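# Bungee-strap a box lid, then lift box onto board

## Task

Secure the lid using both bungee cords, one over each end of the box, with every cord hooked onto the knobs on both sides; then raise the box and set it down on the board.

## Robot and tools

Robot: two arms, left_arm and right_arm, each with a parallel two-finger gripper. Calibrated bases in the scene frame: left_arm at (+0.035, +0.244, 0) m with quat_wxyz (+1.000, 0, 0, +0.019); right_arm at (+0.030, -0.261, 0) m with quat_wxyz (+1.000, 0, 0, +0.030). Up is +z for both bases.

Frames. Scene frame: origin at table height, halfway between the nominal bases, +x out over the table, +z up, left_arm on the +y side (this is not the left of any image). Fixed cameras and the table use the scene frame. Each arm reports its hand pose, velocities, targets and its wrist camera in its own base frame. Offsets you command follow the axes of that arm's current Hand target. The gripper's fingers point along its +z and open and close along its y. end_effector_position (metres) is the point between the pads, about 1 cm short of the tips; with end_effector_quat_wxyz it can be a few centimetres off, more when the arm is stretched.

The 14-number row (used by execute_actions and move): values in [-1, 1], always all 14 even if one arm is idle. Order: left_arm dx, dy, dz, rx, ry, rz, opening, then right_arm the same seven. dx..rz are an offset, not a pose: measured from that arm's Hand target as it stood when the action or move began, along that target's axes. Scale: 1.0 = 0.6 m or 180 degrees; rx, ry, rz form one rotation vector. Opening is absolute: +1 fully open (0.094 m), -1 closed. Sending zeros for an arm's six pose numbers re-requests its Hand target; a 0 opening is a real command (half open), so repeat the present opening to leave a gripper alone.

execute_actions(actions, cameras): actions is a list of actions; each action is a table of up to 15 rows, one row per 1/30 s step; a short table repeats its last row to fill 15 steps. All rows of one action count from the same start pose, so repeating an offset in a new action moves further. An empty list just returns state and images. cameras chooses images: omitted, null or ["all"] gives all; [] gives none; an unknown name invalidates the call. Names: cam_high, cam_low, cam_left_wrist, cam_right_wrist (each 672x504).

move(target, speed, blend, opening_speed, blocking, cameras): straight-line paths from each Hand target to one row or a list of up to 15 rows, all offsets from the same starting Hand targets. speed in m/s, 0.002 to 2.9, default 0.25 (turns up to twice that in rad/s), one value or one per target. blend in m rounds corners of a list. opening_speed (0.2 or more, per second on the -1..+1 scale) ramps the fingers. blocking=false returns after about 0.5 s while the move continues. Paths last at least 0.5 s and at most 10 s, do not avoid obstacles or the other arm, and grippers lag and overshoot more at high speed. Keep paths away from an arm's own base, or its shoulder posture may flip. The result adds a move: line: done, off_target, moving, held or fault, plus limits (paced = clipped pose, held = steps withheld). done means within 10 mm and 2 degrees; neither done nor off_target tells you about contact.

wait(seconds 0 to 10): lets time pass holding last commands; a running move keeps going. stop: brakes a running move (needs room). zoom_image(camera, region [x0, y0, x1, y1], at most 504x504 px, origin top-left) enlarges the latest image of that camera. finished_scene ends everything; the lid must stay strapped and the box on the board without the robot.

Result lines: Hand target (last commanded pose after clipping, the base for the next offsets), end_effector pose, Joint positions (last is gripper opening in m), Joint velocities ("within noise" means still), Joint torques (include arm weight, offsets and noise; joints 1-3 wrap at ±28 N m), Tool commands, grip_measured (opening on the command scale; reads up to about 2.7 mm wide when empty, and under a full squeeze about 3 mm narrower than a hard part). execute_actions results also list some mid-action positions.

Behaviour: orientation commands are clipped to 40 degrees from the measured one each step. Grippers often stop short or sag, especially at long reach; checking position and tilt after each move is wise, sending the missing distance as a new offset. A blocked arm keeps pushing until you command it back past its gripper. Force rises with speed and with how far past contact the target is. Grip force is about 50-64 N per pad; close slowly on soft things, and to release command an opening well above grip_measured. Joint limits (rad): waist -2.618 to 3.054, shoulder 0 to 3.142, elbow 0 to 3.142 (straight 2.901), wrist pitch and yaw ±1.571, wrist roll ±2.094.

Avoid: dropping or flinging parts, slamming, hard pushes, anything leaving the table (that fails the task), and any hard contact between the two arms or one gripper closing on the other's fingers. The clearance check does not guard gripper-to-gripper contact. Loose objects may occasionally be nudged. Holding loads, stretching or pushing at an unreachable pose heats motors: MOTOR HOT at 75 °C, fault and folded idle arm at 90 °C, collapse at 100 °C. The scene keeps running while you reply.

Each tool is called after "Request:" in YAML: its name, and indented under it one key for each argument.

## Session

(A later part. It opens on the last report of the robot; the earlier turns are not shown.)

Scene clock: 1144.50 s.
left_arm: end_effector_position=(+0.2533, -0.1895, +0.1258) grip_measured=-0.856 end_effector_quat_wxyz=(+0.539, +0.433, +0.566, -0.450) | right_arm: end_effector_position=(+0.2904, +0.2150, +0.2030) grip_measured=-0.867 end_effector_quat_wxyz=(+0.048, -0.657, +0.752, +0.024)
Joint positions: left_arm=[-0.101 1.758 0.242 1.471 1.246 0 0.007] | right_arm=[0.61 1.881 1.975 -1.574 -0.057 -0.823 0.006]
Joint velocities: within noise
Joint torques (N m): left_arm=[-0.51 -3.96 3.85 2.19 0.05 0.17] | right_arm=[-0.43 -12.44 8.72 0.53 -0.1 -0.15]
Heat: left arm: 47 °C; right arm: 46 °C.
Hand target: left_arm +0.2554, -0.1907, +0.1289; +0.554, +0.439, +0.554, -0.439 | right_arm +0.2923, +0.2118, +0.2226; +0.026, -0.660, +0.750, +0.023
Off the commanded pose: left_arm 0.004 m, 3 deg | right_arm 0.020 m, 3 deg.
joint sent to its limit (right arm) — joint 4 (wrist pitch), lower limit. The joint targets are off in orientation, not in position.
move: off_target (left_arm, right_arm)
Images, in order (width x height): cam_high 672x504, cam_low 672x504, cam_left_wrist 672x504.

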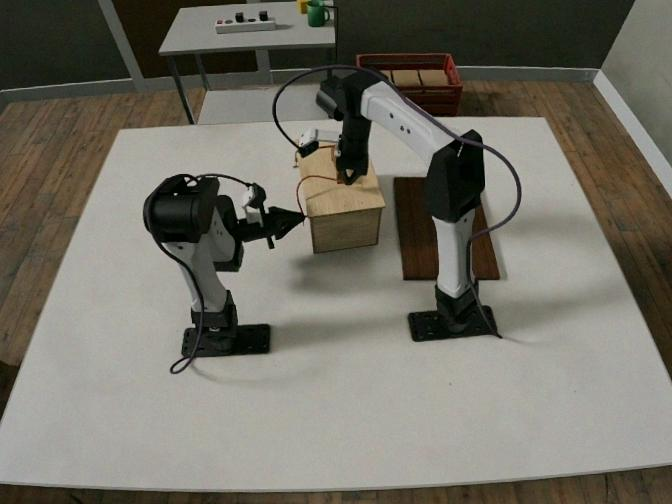

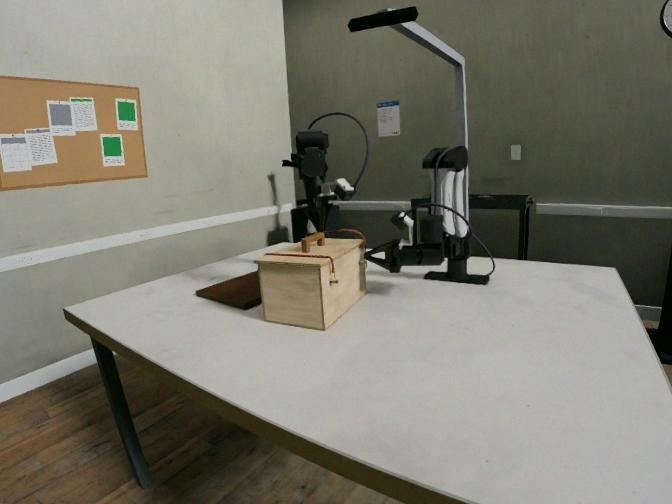

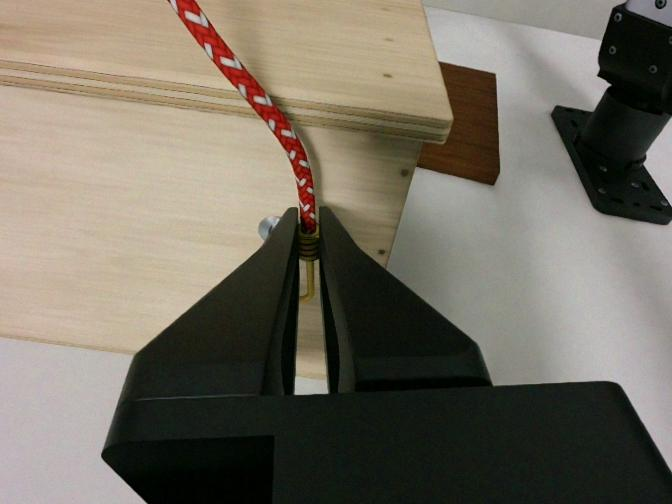

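Request:
move:
  target:
    - [0,-0.0019,0.0081,0,0,0,-0.95,0,0,0,0,0,0,-0.95]
    - [0,0.0070,0.0097,-0.0100,0,0,-0.95,0,0,0,0,0,0,-0.95]
  speed: 0.04
  cameras: ["cam_left_wrist","cam_high","cam_low"]

Request:
zoom_image:
  camera: "cam_left_wrist"
  region: [240, 180, 380, 320]

Request:
zoom_image:
  camera: "cam_low"
  region: [350, 240, 390, 270]

Request:
zoom_image:
  camera: "cam_high"
  region: [270, 190, 330, 235]

Scene clock: 1156.17 s.
left_arm: end_effector_position=(+0.2557, -0.1946, +0.1245) grip_measured=-0.856 end_effector_quat_wxyz=(+0.542, +0.428, +0.571, -0.445) | right_arm: end_effector_position=(+0.2904, +0.2150, +0.2030) grip_measured=-0.867 end_effector_quat_wxyz=(+0.048, -0.657, +0.752, +0.024)
Joint positions: left_arm=[-0.128 1.763 0.242 1.475 1.202 0 0.007] | right_arm=[0.61 1.881 1.975 -1.574 -0.057 -0.823 0.006]
Joint velocities: within noise
Joint torques (N m): left_arm=[-0.55 -4.14 4.11 2.22 -0.14 0.13] | right_arm=[-0.42 -12.44 8.72 0.53 -0.1 -0.15]
Heat: left arm: 45 °C; right arm: 47 °C.
Hand target: left_arm +0.2608, -0.1954, +0.1289; +0.561, +0.431, +0.561, -0.430 | right_arm +0.2923, +0.2118, +0.2226; +0.026, -0.660, +0.750, +0.023
Off the commanded pose: left_arm 0.007 m, 3 deg | right_arm 0.020 m, 3 deg.
joint sent to its limit (right arm) — joint 4 (wrist pitch), lower limit. The joint targets are off in orientation, not in position.
move: off_target (left_arm, right_arm)
Images, in order (width x height): cam_high 672x504, cam_low 672x504, cam_left_wrist 672x504.

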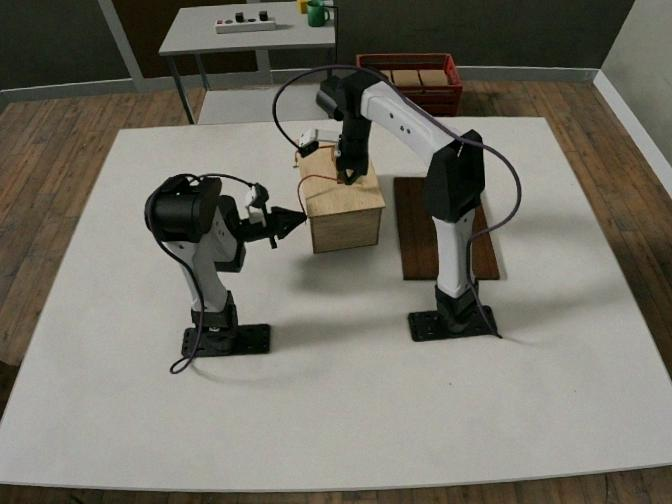

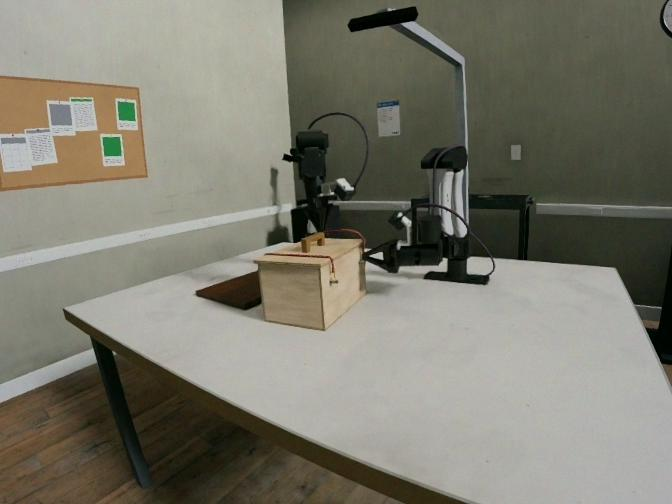

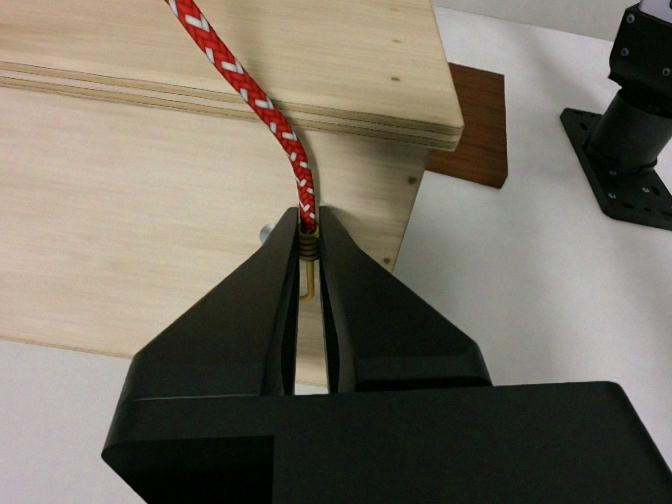

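Scaled by 3.600.

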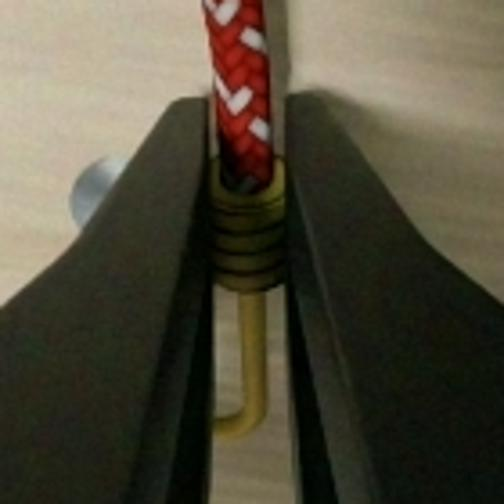

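Scaled by 12.600.

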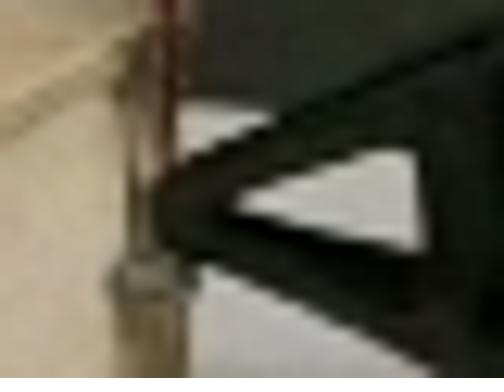

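Scaled by 8.400.

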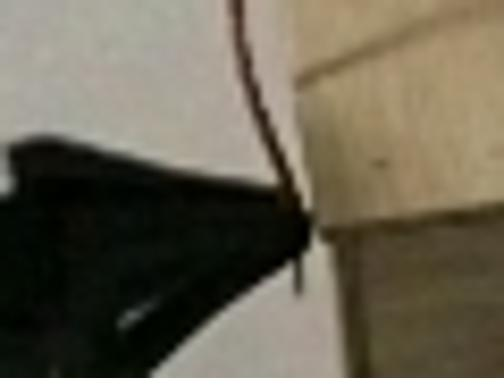

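Request:
move:
  target:
    - [-0.0050,0,0,0,0,0,-0.95,0,0,0,0,0,0,-0.95]
    - [-0.0050,0.0110,0.0026,0,0,0,-0.95,0,0,0,0,0,0,-0.95]
  speed: 0.04
  cameras: ["cam_left_wrist","cam_high","cam_low"]

Request:
zoom_image:
  camera: "cam_left_wrist"
  region: [240, 180, 380, 320]

Request:
zoom_image:
  camera: "cam_low"
  region: [350, 240, 390, 270]

Request:
zoom_image:
  camera: "cam_high"
  region: [270, 190, 330, 235]

Scene clock: 1162.27 s.
left_arm: end_effector_position=(+0.2572, -0.1949, +0.1260) grip_measured=-0.856 end_effector_quat_wxyz=(+0.544, +0.429, +0.568, -0.444) | right_arm: end_effector_position=(+0.2904, +0.2150, +0.2030) grip_measured=-0.867 end_effector_quat_wxyz=(+0.048, -0.657, +0.752, +0.024)
Joint positions: left_arm=[-0.128 1.763 0.249 1.474 1.203 0 0.007] | right_arm=[0.61 1.881 1.975 -1.574 -0.057 -0.823 0.006]
Joint velocities: within noise
Joint torques (N m): left_arm=[-0.1 -4.29 5.74 1.97 -0.09 0.08] | right_arm=[-0.43 -12.44 8.72 0.53 -0.1 -0.15]
Heat: left arm: 45 °C; right arm: 47 °C.
Hand target: left_arm +0.2676, -0.1952, +0.1319; +0.561, +0.431, +0.561, -0.430 | right_arm +0.2923, +0.2118, +0.2226; +0.026, -0.660, +0.750, +0.023
Off the commanded pose: left_arm 0.012 m, 3 deg | right_arm 0.020 m, 3 deg.
joint sent to its limit (right arm) — joint 4 (wrist pitch), lower limit. The joint targets are off in orientation, not in position.
move: off_target (left_arm, right_arm)
Images, in order (width x height): cam_high 672x504, cam_low 672x504, cam_left_wrist 672x504.

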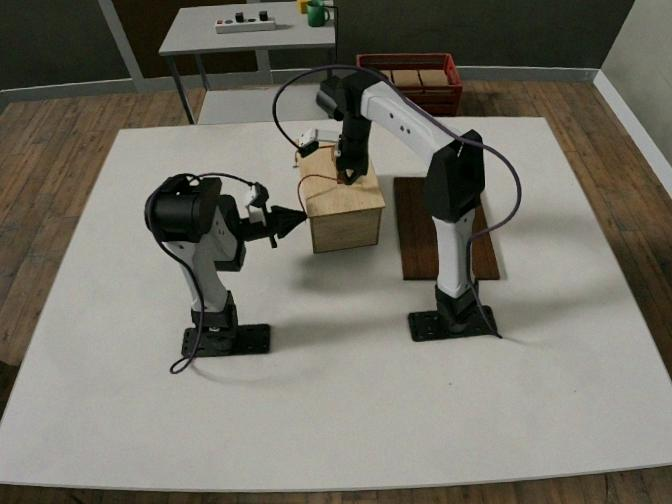

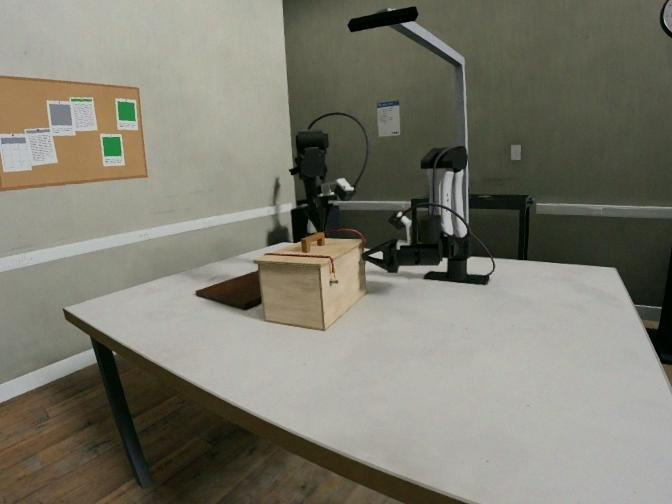

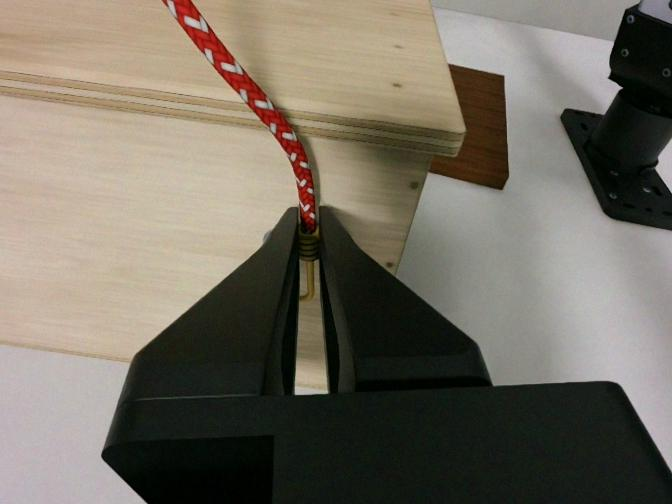

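Scaled by 3.600.

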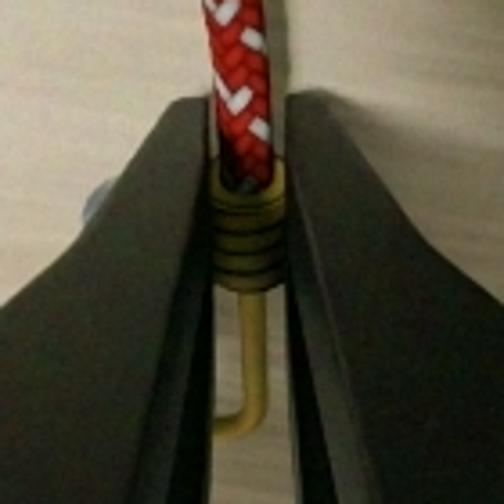

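Scaled by 12.600.

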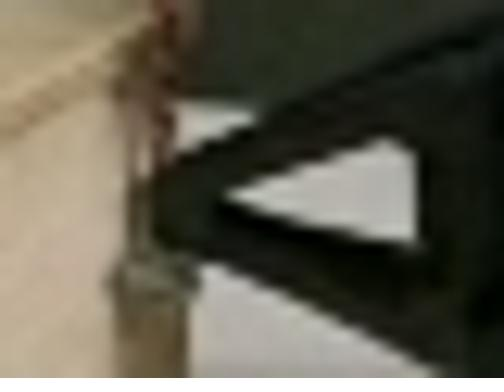

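Scaled by 8.400.

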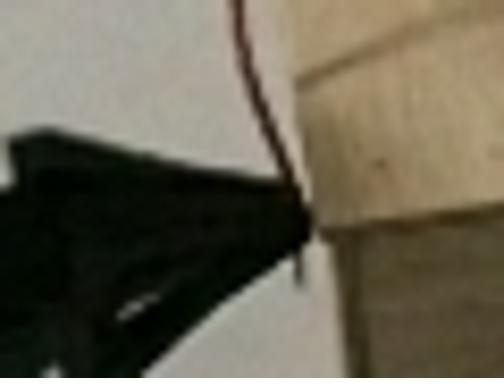

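Request:
move:
  target: [0,0.0076,0.0031,-0.0056,0,0,-0.95,0,0,0,0,0,0,-0.95]
  speed: 0.04
  cameras: ["cam_left_wrist","cam_high","cam_low"]

Request:
zoom_image:
  camera: "cam_left_wrist"
  region: [240, 180, 380, 320]

Request:
zoom_image:
  camera: "cam_low"
  region: [350, 240, 390, 270]

Request:
zoom_image:
  camera: "cam_high"
  region: [270, 190, 330, 235]

Scene clock: 1166.63 s.
left_arm: end_effector_position=(+0.2634, -0.1945, +0.1281) grip_measured=-0.856 end_effector_quat_wxyz=(+0.551, +0.427, +0.569, -0.437) | right_arm: end_effector_position=(+0.2904, +0.2150, +0.2030) grip_measured=-0.867 end_effector_quat_wxyz=(+0.048, -0.657, +0.752, +0.024)
Joint positions: left_arm=[-0.128 1.766 0.263 1.474 1.186 0 0.007] | right_arm=[0.61 1.881 1.975 -1.574 -0.057 -0.823 0.006]
Joint velocities: within noise
Joint torques (N m): left_arm=[-0.51 -4.12 5.44 1.94 -0.14 0.07] | right_arm=[-0.42 -12.44 8.72 0.53 -0.1 -0.16]
Heat: left arm: 45 °C; right arm: 47 °C.
Hand target: left_arm +0.2725, -0.1958, +0.1320; +0.565, +0.426, +0.565, -0.425 | right_arm +0.2923, +0.2118, +0.2226; +0.026, -0.660, +0.750, +0.023
Off the commanded pose: left_arm 0.010 m, 2 deg | right_arm 0.020 m, 3 deg.
joint sent to its limit (right arm) — joint 4 (wrist pitch), lower limit. The joint targets are off in orientation, not in position.
move: off_target (right_arm)
Images, in order (width x height): cam_high 672x504, cam_low 672x504, cam_left_wrist 672x504.

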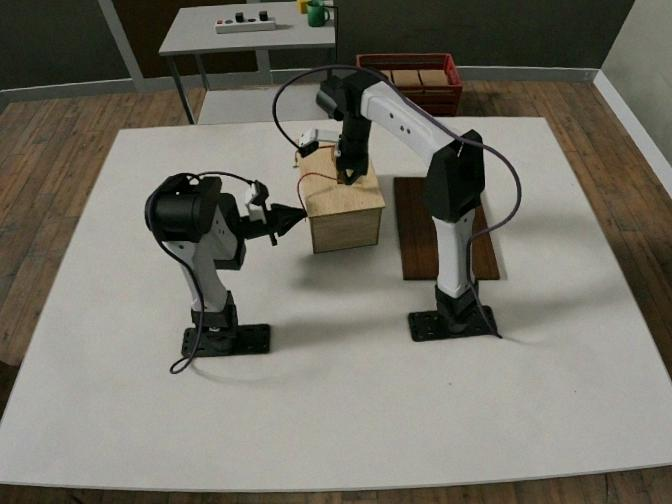

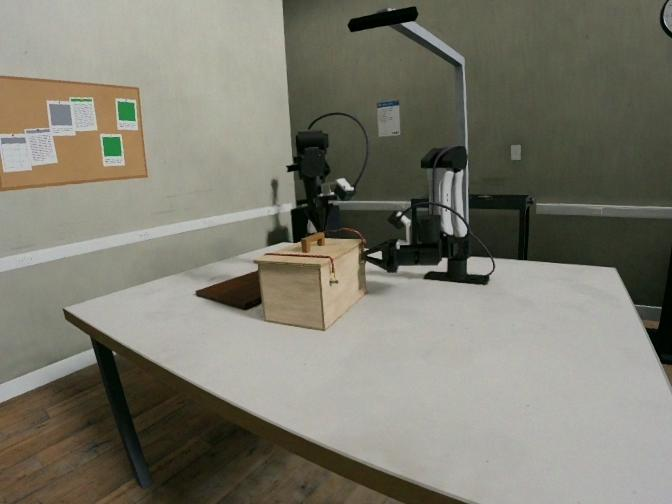

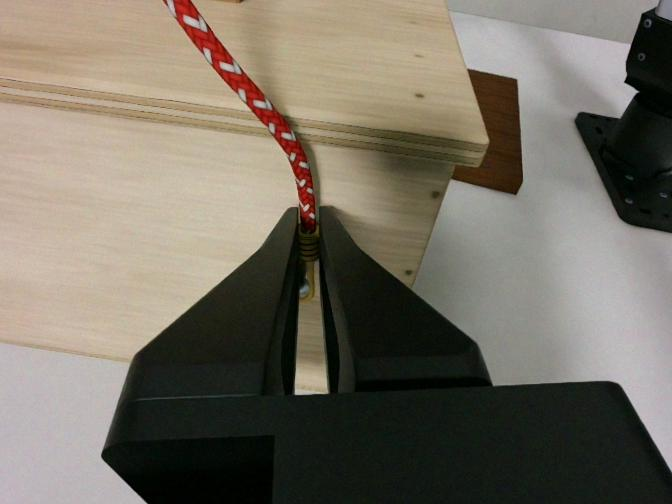

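Scaled by 3.600.

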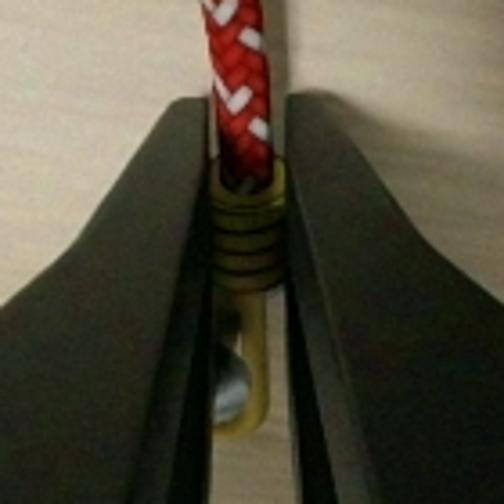

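Scaled by 12.600.

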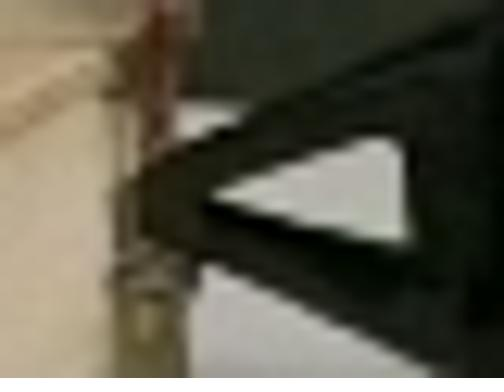

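Scaled by 8.400.

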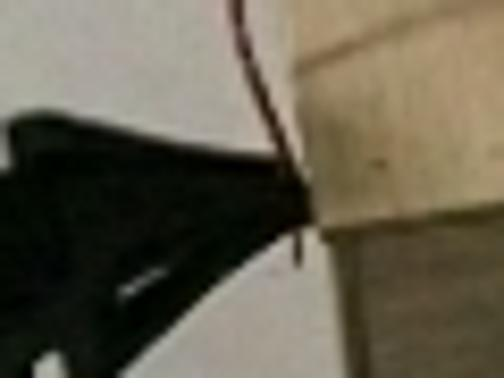

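Request:
move:
  target:
    - [0,-0.0078,-0.0025,0,0,0,-0.95,0,0,0,0,0,0,-0.95]
    - [-0.023,-0.0078,-0.0025,0,0,0,-0.95,0,0,0,0,0,0,-0.95]
  speed: 0.04
  cameras: ["cam_left_wrist","cam_high","cam_low"]

Request:
zoom_image:
  camera: "cam_left_wrist"
  region: [240, 180, 380, 320]

Request:
zoom_image:
  camera: "cam_low"
  region: [350, 240, 390, 270]

Request:
zoom_image:
  camera: "cam_high"
  region: [270, 190, 330, 235]

Scene clock: 1174.73 s.
left_arm: end_effector_position=(+0.2640, -0.1942, +0.1365) grip_measured=-0.856 end_effector_quat_wxyz=(+0.551, +0.420, +0.575, -0.435) | right_arm: end_effector_position=(+0.2904, +0.2150, +0.2030) grip_measured=-0.867 end_effector_quat_wxyz=(+0.048, -0.657, +0.752, +0.024)
Joint positions: left_arm=[-0.13 1.69 0.263 1.391 1.169 -0.004 0.007] | right_arm=[0.61 1.881 1.975 -1.574 -0.057 -0.823 0.006]
Joint velocities: within noise
Joint torques (N m): left_arm=[-0.54 -6.46 5.12 1.84 0 0.09] | right_arm=[-0.42 -12.44 8.72 0.53 -0.1 -0.16]
Heat: left arm: 45 °C; right arm: 47 °C.
Hand target: left_arm +0.2676, -0.1956, +0.1457; +0.565, +0.426, +0.565, -0.425 | right_arm +0.2923, +0.2118, +0.2226; +0.026, -0.660, +0.750, +0.023
Off the commanded pose: left_arm 0.010 m, 2 deg | right_arm 0.020 m, 3 deg.
joint sent to its limit (right arm) — joint 4 (wrist pitch), lower limit. The joint targets are off in orientation, not in position.
move: off_target (right_arm)
Images, in order (width x height): cam_high 672x504, cam_low 672x504, cam_left_wrist 672x504.

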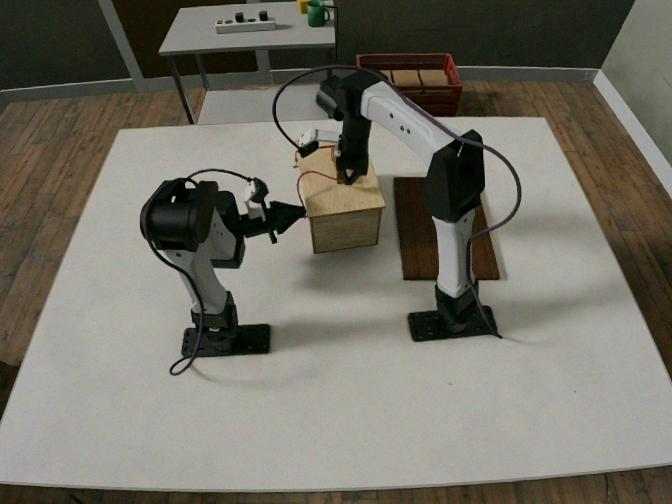

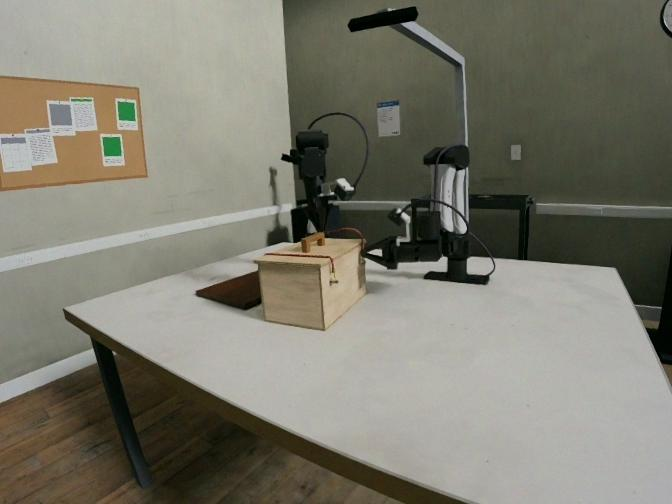

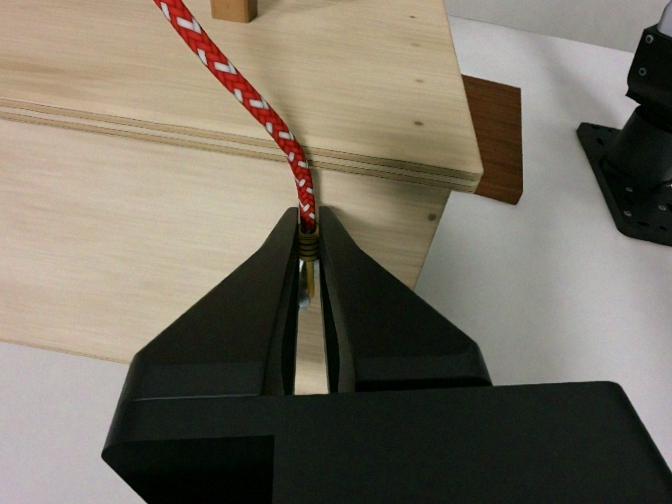

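Scaled by 3.600.

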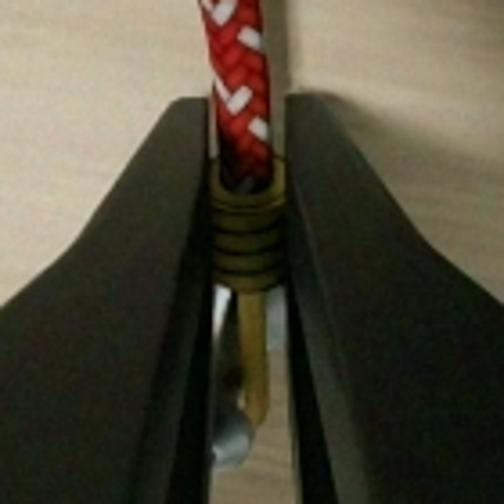

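Scaled by 12.600.

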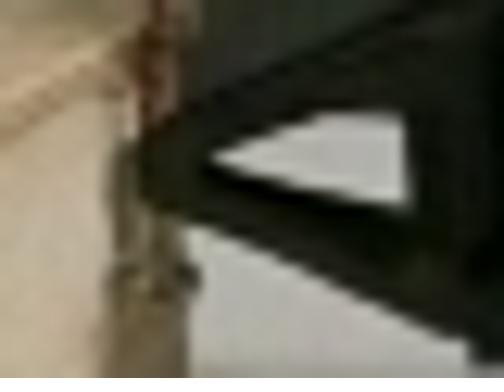

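Scaled by 8.400.

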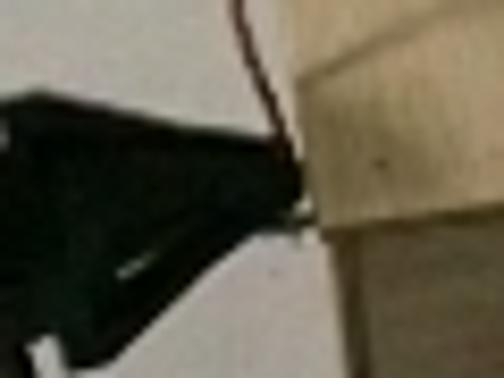

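Request:
move:
  target: [-0.011,-0.0021,-0.0010,0,0,0,-0.95,0,0,0,0,0,0,-0.95]
  speed: 0.04
  cameras: ["cam_left_wrist","cam_low"]

Request:
zoom_image:
  camera: "cam_left_wrist"
  region: [240, 200, 380, 340]

Request:
zoom_image:
  camera: "cam_low"
  region: [350, 240, 390, 270]

Scene clock: 1177.47 s.
left_arm: end_effector_position=(+0.2632, -0.1937, +0.1414) grip_measured=-0.856 end_effector_quat_wxyz=(+0.549, +0.417, +0.579, -0.435) | right_arm: end_effector_position=(+0.2904, +0.2150, +0.2030) grip_measured=-0.867 end_effector_quat_wxyz=(+0.048, -0.657, +0.752, +0.024)
Joint positions: left_arm=[-0.13 1.641 0.263 1.332 1.164 -0.004 0.007] | right_arm=[0.61 1.881 1.975 -1.574 -0.057 -0.823 0.006]
Joint velocities: within noise
Joint torques (N m): left_arm=[-0.57 -6.43 5.5 1.88 0.06 0.1] | right_arm=[-0.42 -12.42 8.72 0.53 -0.1 -0.15]
Heat: left arm: 45 °C; right arm: 47 °C.
Hand target: left_arm +0.2662, -0.1954, +0.1524; +0.565, +0.426, +0.565, -0.425 | right_arm +0.2923, +0.2118, +0.2226; +0.026, -0.660, +0.750, +0.023
Off the commanded pose: left_arm 0.011 m, 3 deg | right_arm 0.020 m, 3 deg.
joint sent to its limit (right arm) — joint 4 (wrist pitch), lower limit. The joint targets are off in orientation, not in position.
move: off_target (left_arm, right_arm)
Images, in order (width x height): cam_low 672x504, cam_left_wrist 672x504.

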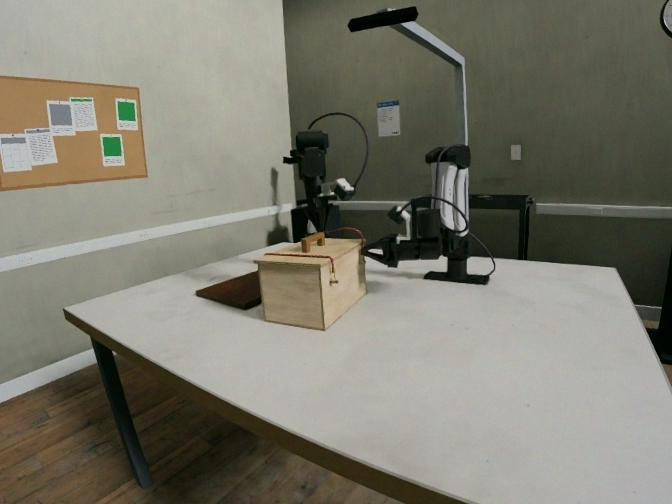

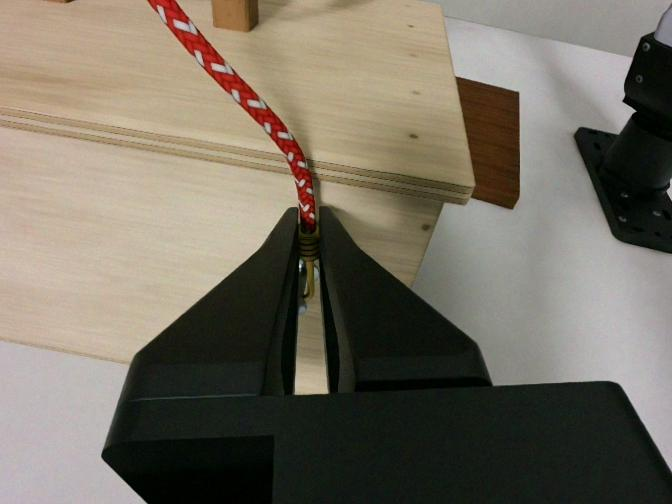

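Scaled by 3.600.

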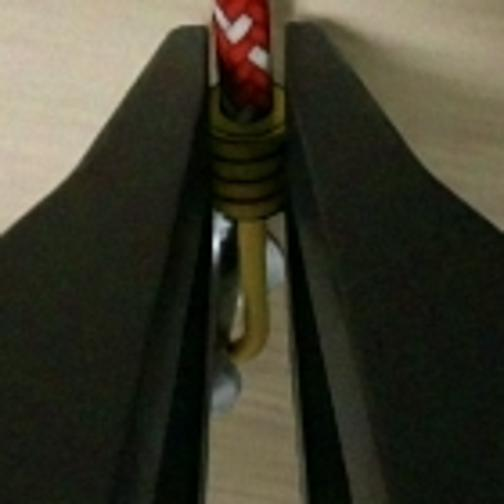

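Scaled by 12.600.

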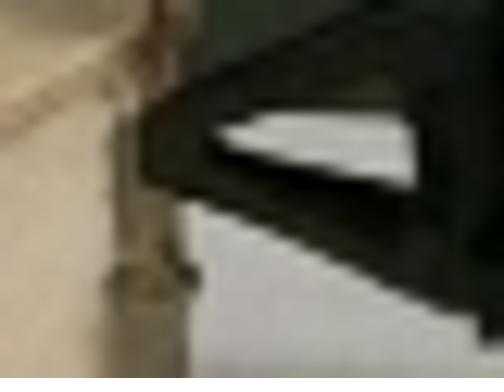

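Request:
wait:
  seconds: 0
  cameras: ["cam_high","cam_right_wrist"]

Request:
zoom_image:
  camera: "cam_high"
  region: [280, 120, 400, 260]

Scene clock: 1178.90 s.
left_arm: end_effector_position=(+0.2632, -0.1937, +0.1413) grip_measured=-0.856 end_effector_quat_wxyz=(+0.549, +0.417, +0.579, -0.435) | right_arm: end_effector_position=(+0.2904, +0.2150, +0.2030) grip_measured=-0.867 end_effector_quat_wxyz=(+0.048, -0.657, +0.752, +0.024)
Joint positions: left_arm=[-0.13 1.641 0.263 1.332 1.164 -0.004 0.007] | right_arm=[0.61 1.881 1.975 -1.574 -0.057 -0.823 0.006]
Joint velocities: within noise
Joint torques (N m): left_arm=[-0.57 -6.34 5.5 1.89 0.07 0.11] | right_arm=[-0.43 -12.44 8.72 0.52 -0.1 -0.15]
Heat: left arm: 45 °C; right arm: 47 °C.
Hand target: left_arm +0.2662, -0.1954, +0.1523; +0.565, +0.426, +0.565, -0.425 | right_arm +0.2923, +0.2118, +0.2226; +0.026, -0.660, +0.750, +0.023
Tool commands: left_gripper/opening=-0.95 right_gripper/opening=-0.95
Off the commanded pose: left_arm 0.012 m, 3 deg | right_arm 0.020 m, 3 deg.
Images, in order (width x height): cam_high 672x504, cam_right_wrist 672x504.

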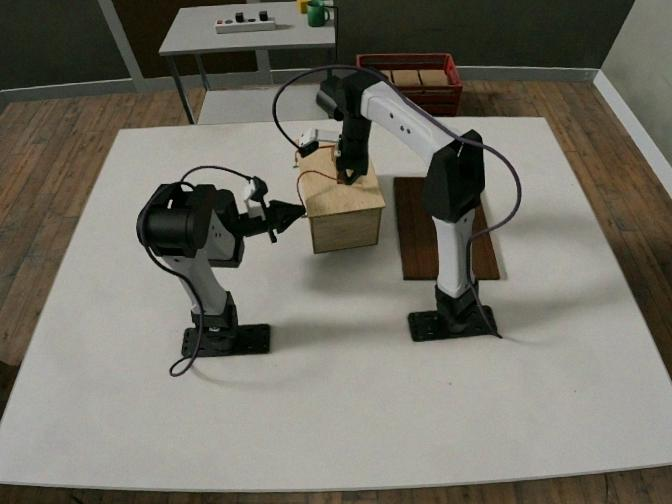

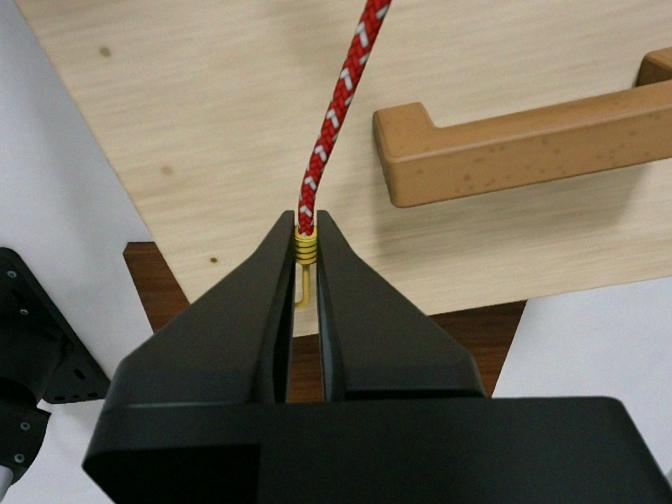

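Scaled by 3.600.

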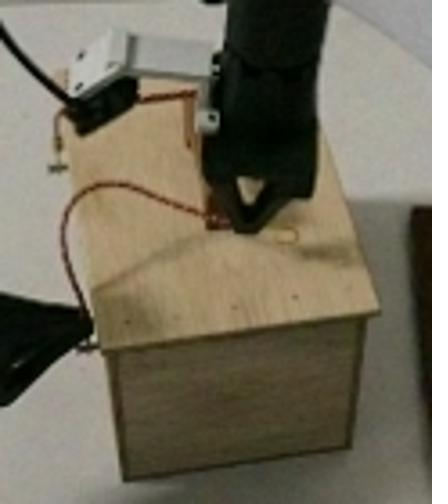

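Request:
move:
  target: [0,0,0,0,0,0,-0.95,0.0444,-0.0020,-0.0071,0.0180,-0.2275,0.0392,-0.95]
  speed: 0.2
  cameras: ["cam_high","cam_low","cam_right_wrist"]

Scene clock: 1195.03 s.
left_arm: end_effector_position=(+0.2632, -0.1937, +0.1413) grip_measured=-0.856 end_effector_quat_wxyz=(+0.549, +0.417, +0.579, -0.435) | right_arm: end_effector_position=(+0.2928, +0.1854, +0.2186) grip_measured=-0.867 end_effector_quat_wxyz=(+0.289, -0.561, +0.740, +0.233)
Joint positions: left_arm=[-0.13 1.641 0.263 1.332 1.164 -0.004 0.007] | right_arm=[0.261 1.467 1.363 -1.036 -0.648 -0.891 0.006]
Joint velocities: within noise
Joint torques (N m): left_arm=[-0.57 -6.37 5.52 1.89 0.07 0.1] | right_arm=[-0.17 -8.72 5.75 1.37 -0.52 -0.11]
Heat: left arm: 45 °C; right arm: 47 °C.
Hand target: left_arm +0.2662, -0.1954, +0.1523; +0.565, +0.426, +0.565, -0.425 | right_arm +0.2901, +0.1850, +0.2251; +0.304, -0.563, +0.732, +0.233
Off the commanded pose: left_arm 0.012 m, 3 deg | right_arm 0.007 m, 2 deg.
move: off_target (left_arm)
Images, in order (width x height): cam_high 672x504, cam_low 672x504, cam_right_wrist 672x504.

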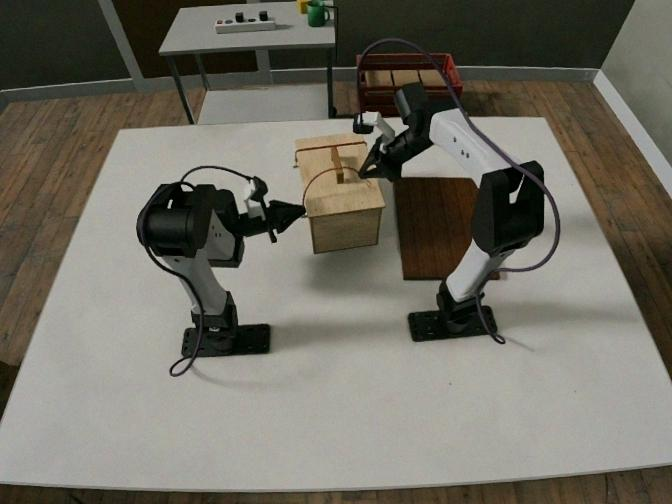

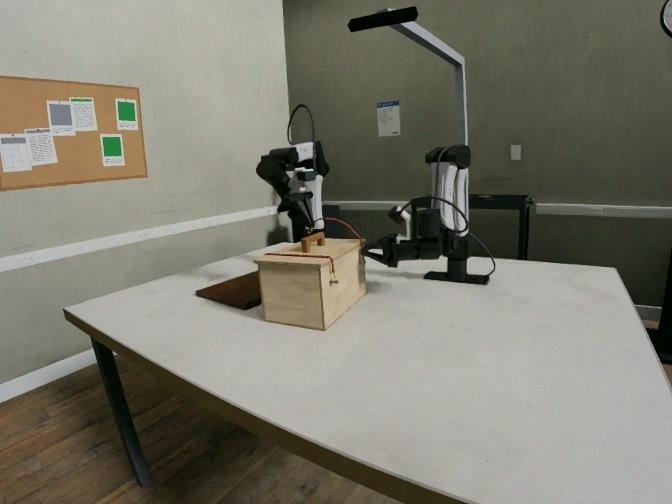

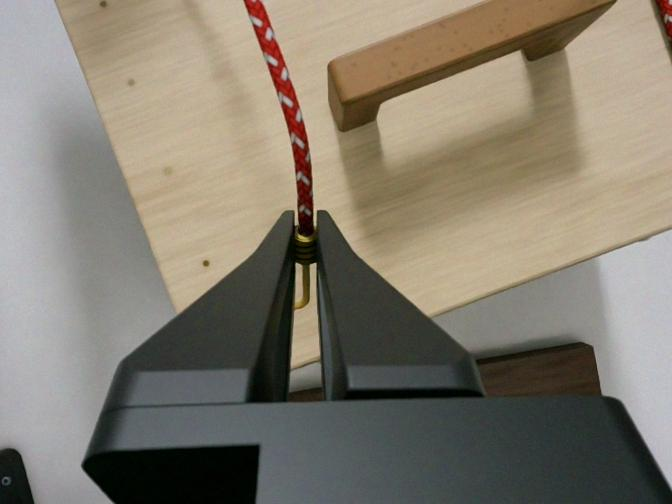

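Request:
move:
  target: [0,0,0,0,0,0,-0.95,0.0979,-0.0317,-0.0975,0.0158,-0.2500,0.0065,-0.95]
  speed: 0.2
  cameras: ["cam_high","cam_low","cam_right_wrist"]

Scene clock: 1200.50 s.
left_arm: end_effector_position=(+0.2605, -0.1971, +0.1412) grip_measured=-0.856 end_effector_quat_wxyz=(+0.545, +0.421, +0.576, -0.440) | right_arm: end_effector_position=(+0.2791, +0.1184, +0.2149) grip_measured=-0.867 end_effector_quat_wxyz=(+0.506, -0.437, +0.617, +0.415)
Joint positions: left_arm=[-0.143 1.641 0.263 1.33 1.165 -0.004 0.007] | right_arm=[-0.193 1.344 0.84 -0.585 -1.409 -1.013 0.006]
Joint velocities: within noise
Joint torques (N m): left_arm=[0.44 -6.43 5.5 1.88 0.05 0.11] | right_arm=[-0.64 -4.38 6.95 1.21 -0.54 -0.09]
Heat: left arm: 45 °C; right arm: 45 °C.
Hand target: left_arm +0.2662, -0.1954, +0.1523; +0.565, +0.425, +0.565, -0.425 | right_arm +0.2819, +0.1152, +0.2166; +0.514, -0.438, +0.615, +0.408 (not the last commanded pose)
Off the commanded pose: left_arm 0.013 m, 3 deg | right_arm 0.022 m, 9 deg.
move: held (right_arm; a check stopped the path), off_target (left_arm); limits=held
pose unreachable (right arm): on one or more control steps of this call, first in action 0 (counted from 0), this arm could not follow its commanded pose, so it was not sent that pose on those steps. It may still have moved: this result reports where it is.
cause: moving toward the commanded pose would bring two parts of the arm too close to each other (its wrist (the part past joint 4) and its wrist camera, with joints 5 (wrist yaw) and 6 (wrist roll) between them).
Images, in order (width x height): cam_high 672x504, cam_low 672x504, cam_right_wrist 672x504.

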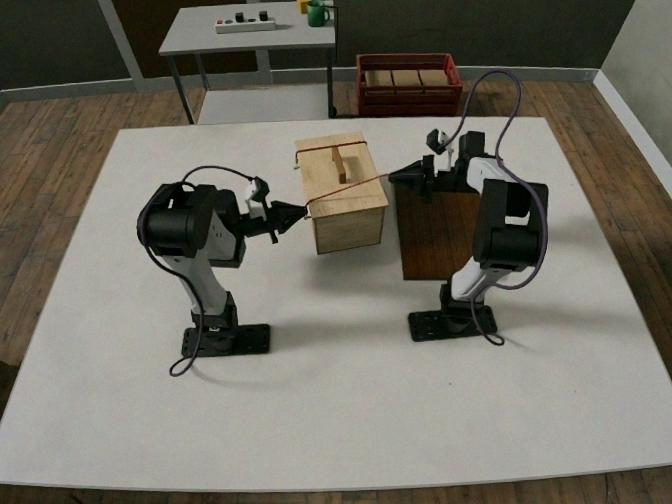

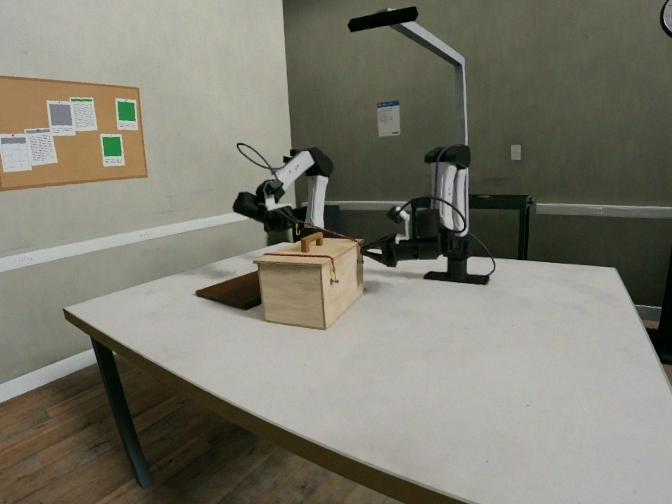

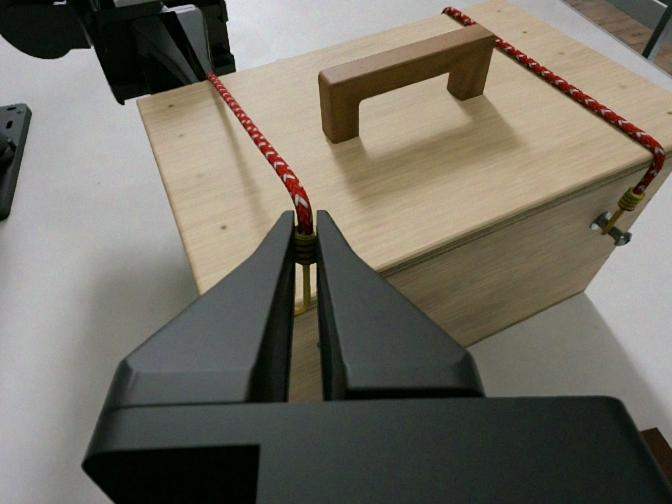

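Request:
move:
  target: [0,0,0,0,0,0,-0.95,-0.0269,0.0045,0.0562,0.1590,-0.0477,-0.0050,-0.95]
  speed: 0.2
  cameras: ["cam_high","cam_low","cam_right_wrist","cam_left_wrist"]

Scene clock: 1207.30 s.
left_arm: end_effector_position=(+0.2604, -0.1971, +0.1412) grip_measured=-0.856 end_effector_quat_wxyz=(+0.545, +0.421, +0.576, -0.440) | right_arm: end_effector_position=(+0.2889, +0.1514, +0.2280) grip_measured=-0.867 end_effector_quat_wxyz=(+0.647, -0.280, +0.654, +0.273)
Joint positions: left_arm=[-0.143 1.641 0.263 1.33 1.166 -0.004 0.007] | right_arm=[0.161 0.941 0.312 0.614 -0.643 -0.014 0.006]
Joint velocities: within noise
Joint torques (N m): left_arm=[0.43 -6.42 5.55 1.89 0.04 0.11] | right_arm=[0.64 -1.39 6.27 2.53 0.15 0.1]
Heat: left arm: 46 °C; right arm: 43 °C.
Hand target: left_arm +0.2662, -0.1954, +0.1523; +0.565, +0.426, +0.565, -0.425 | right_arm +0.2899, +0.1500, +0.2278; +0.653, -0.271, +0.653, +0.271
Off the commanded pose: left_arm 0.013 m, 3 deg | right_arm 0.002 m, 1 deg.
move: off_target (left_arm)

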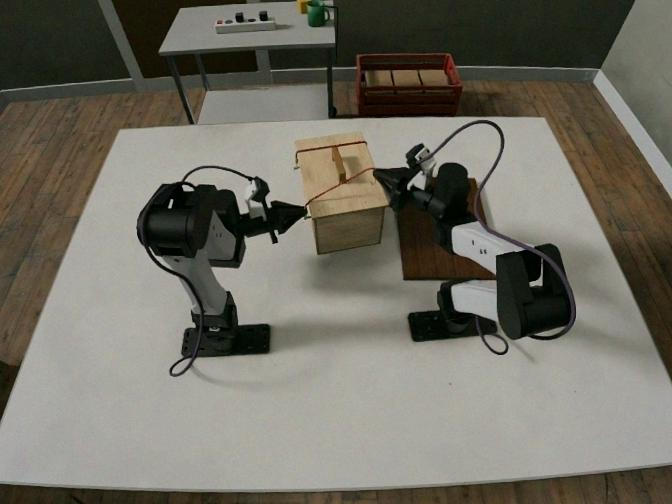

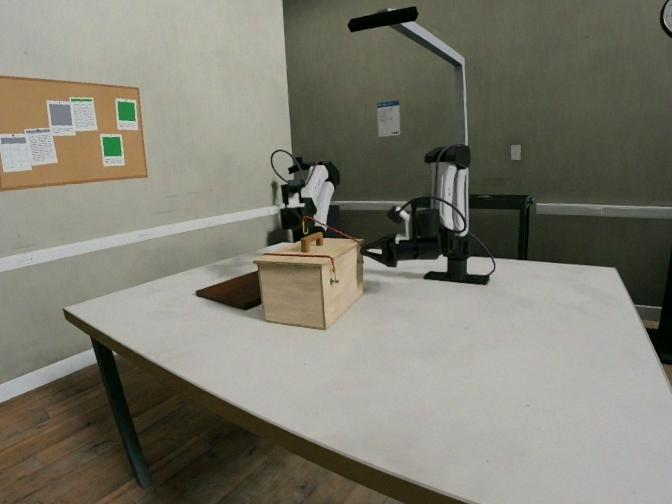

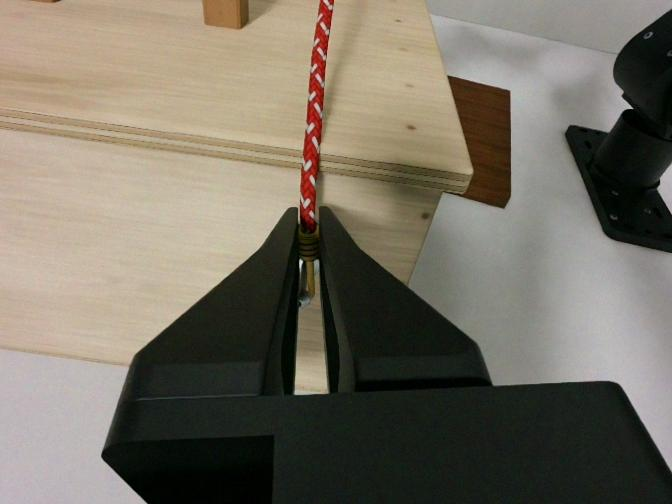

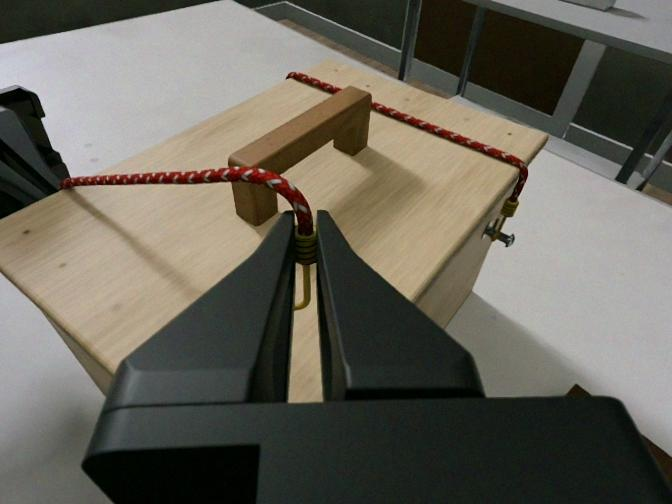

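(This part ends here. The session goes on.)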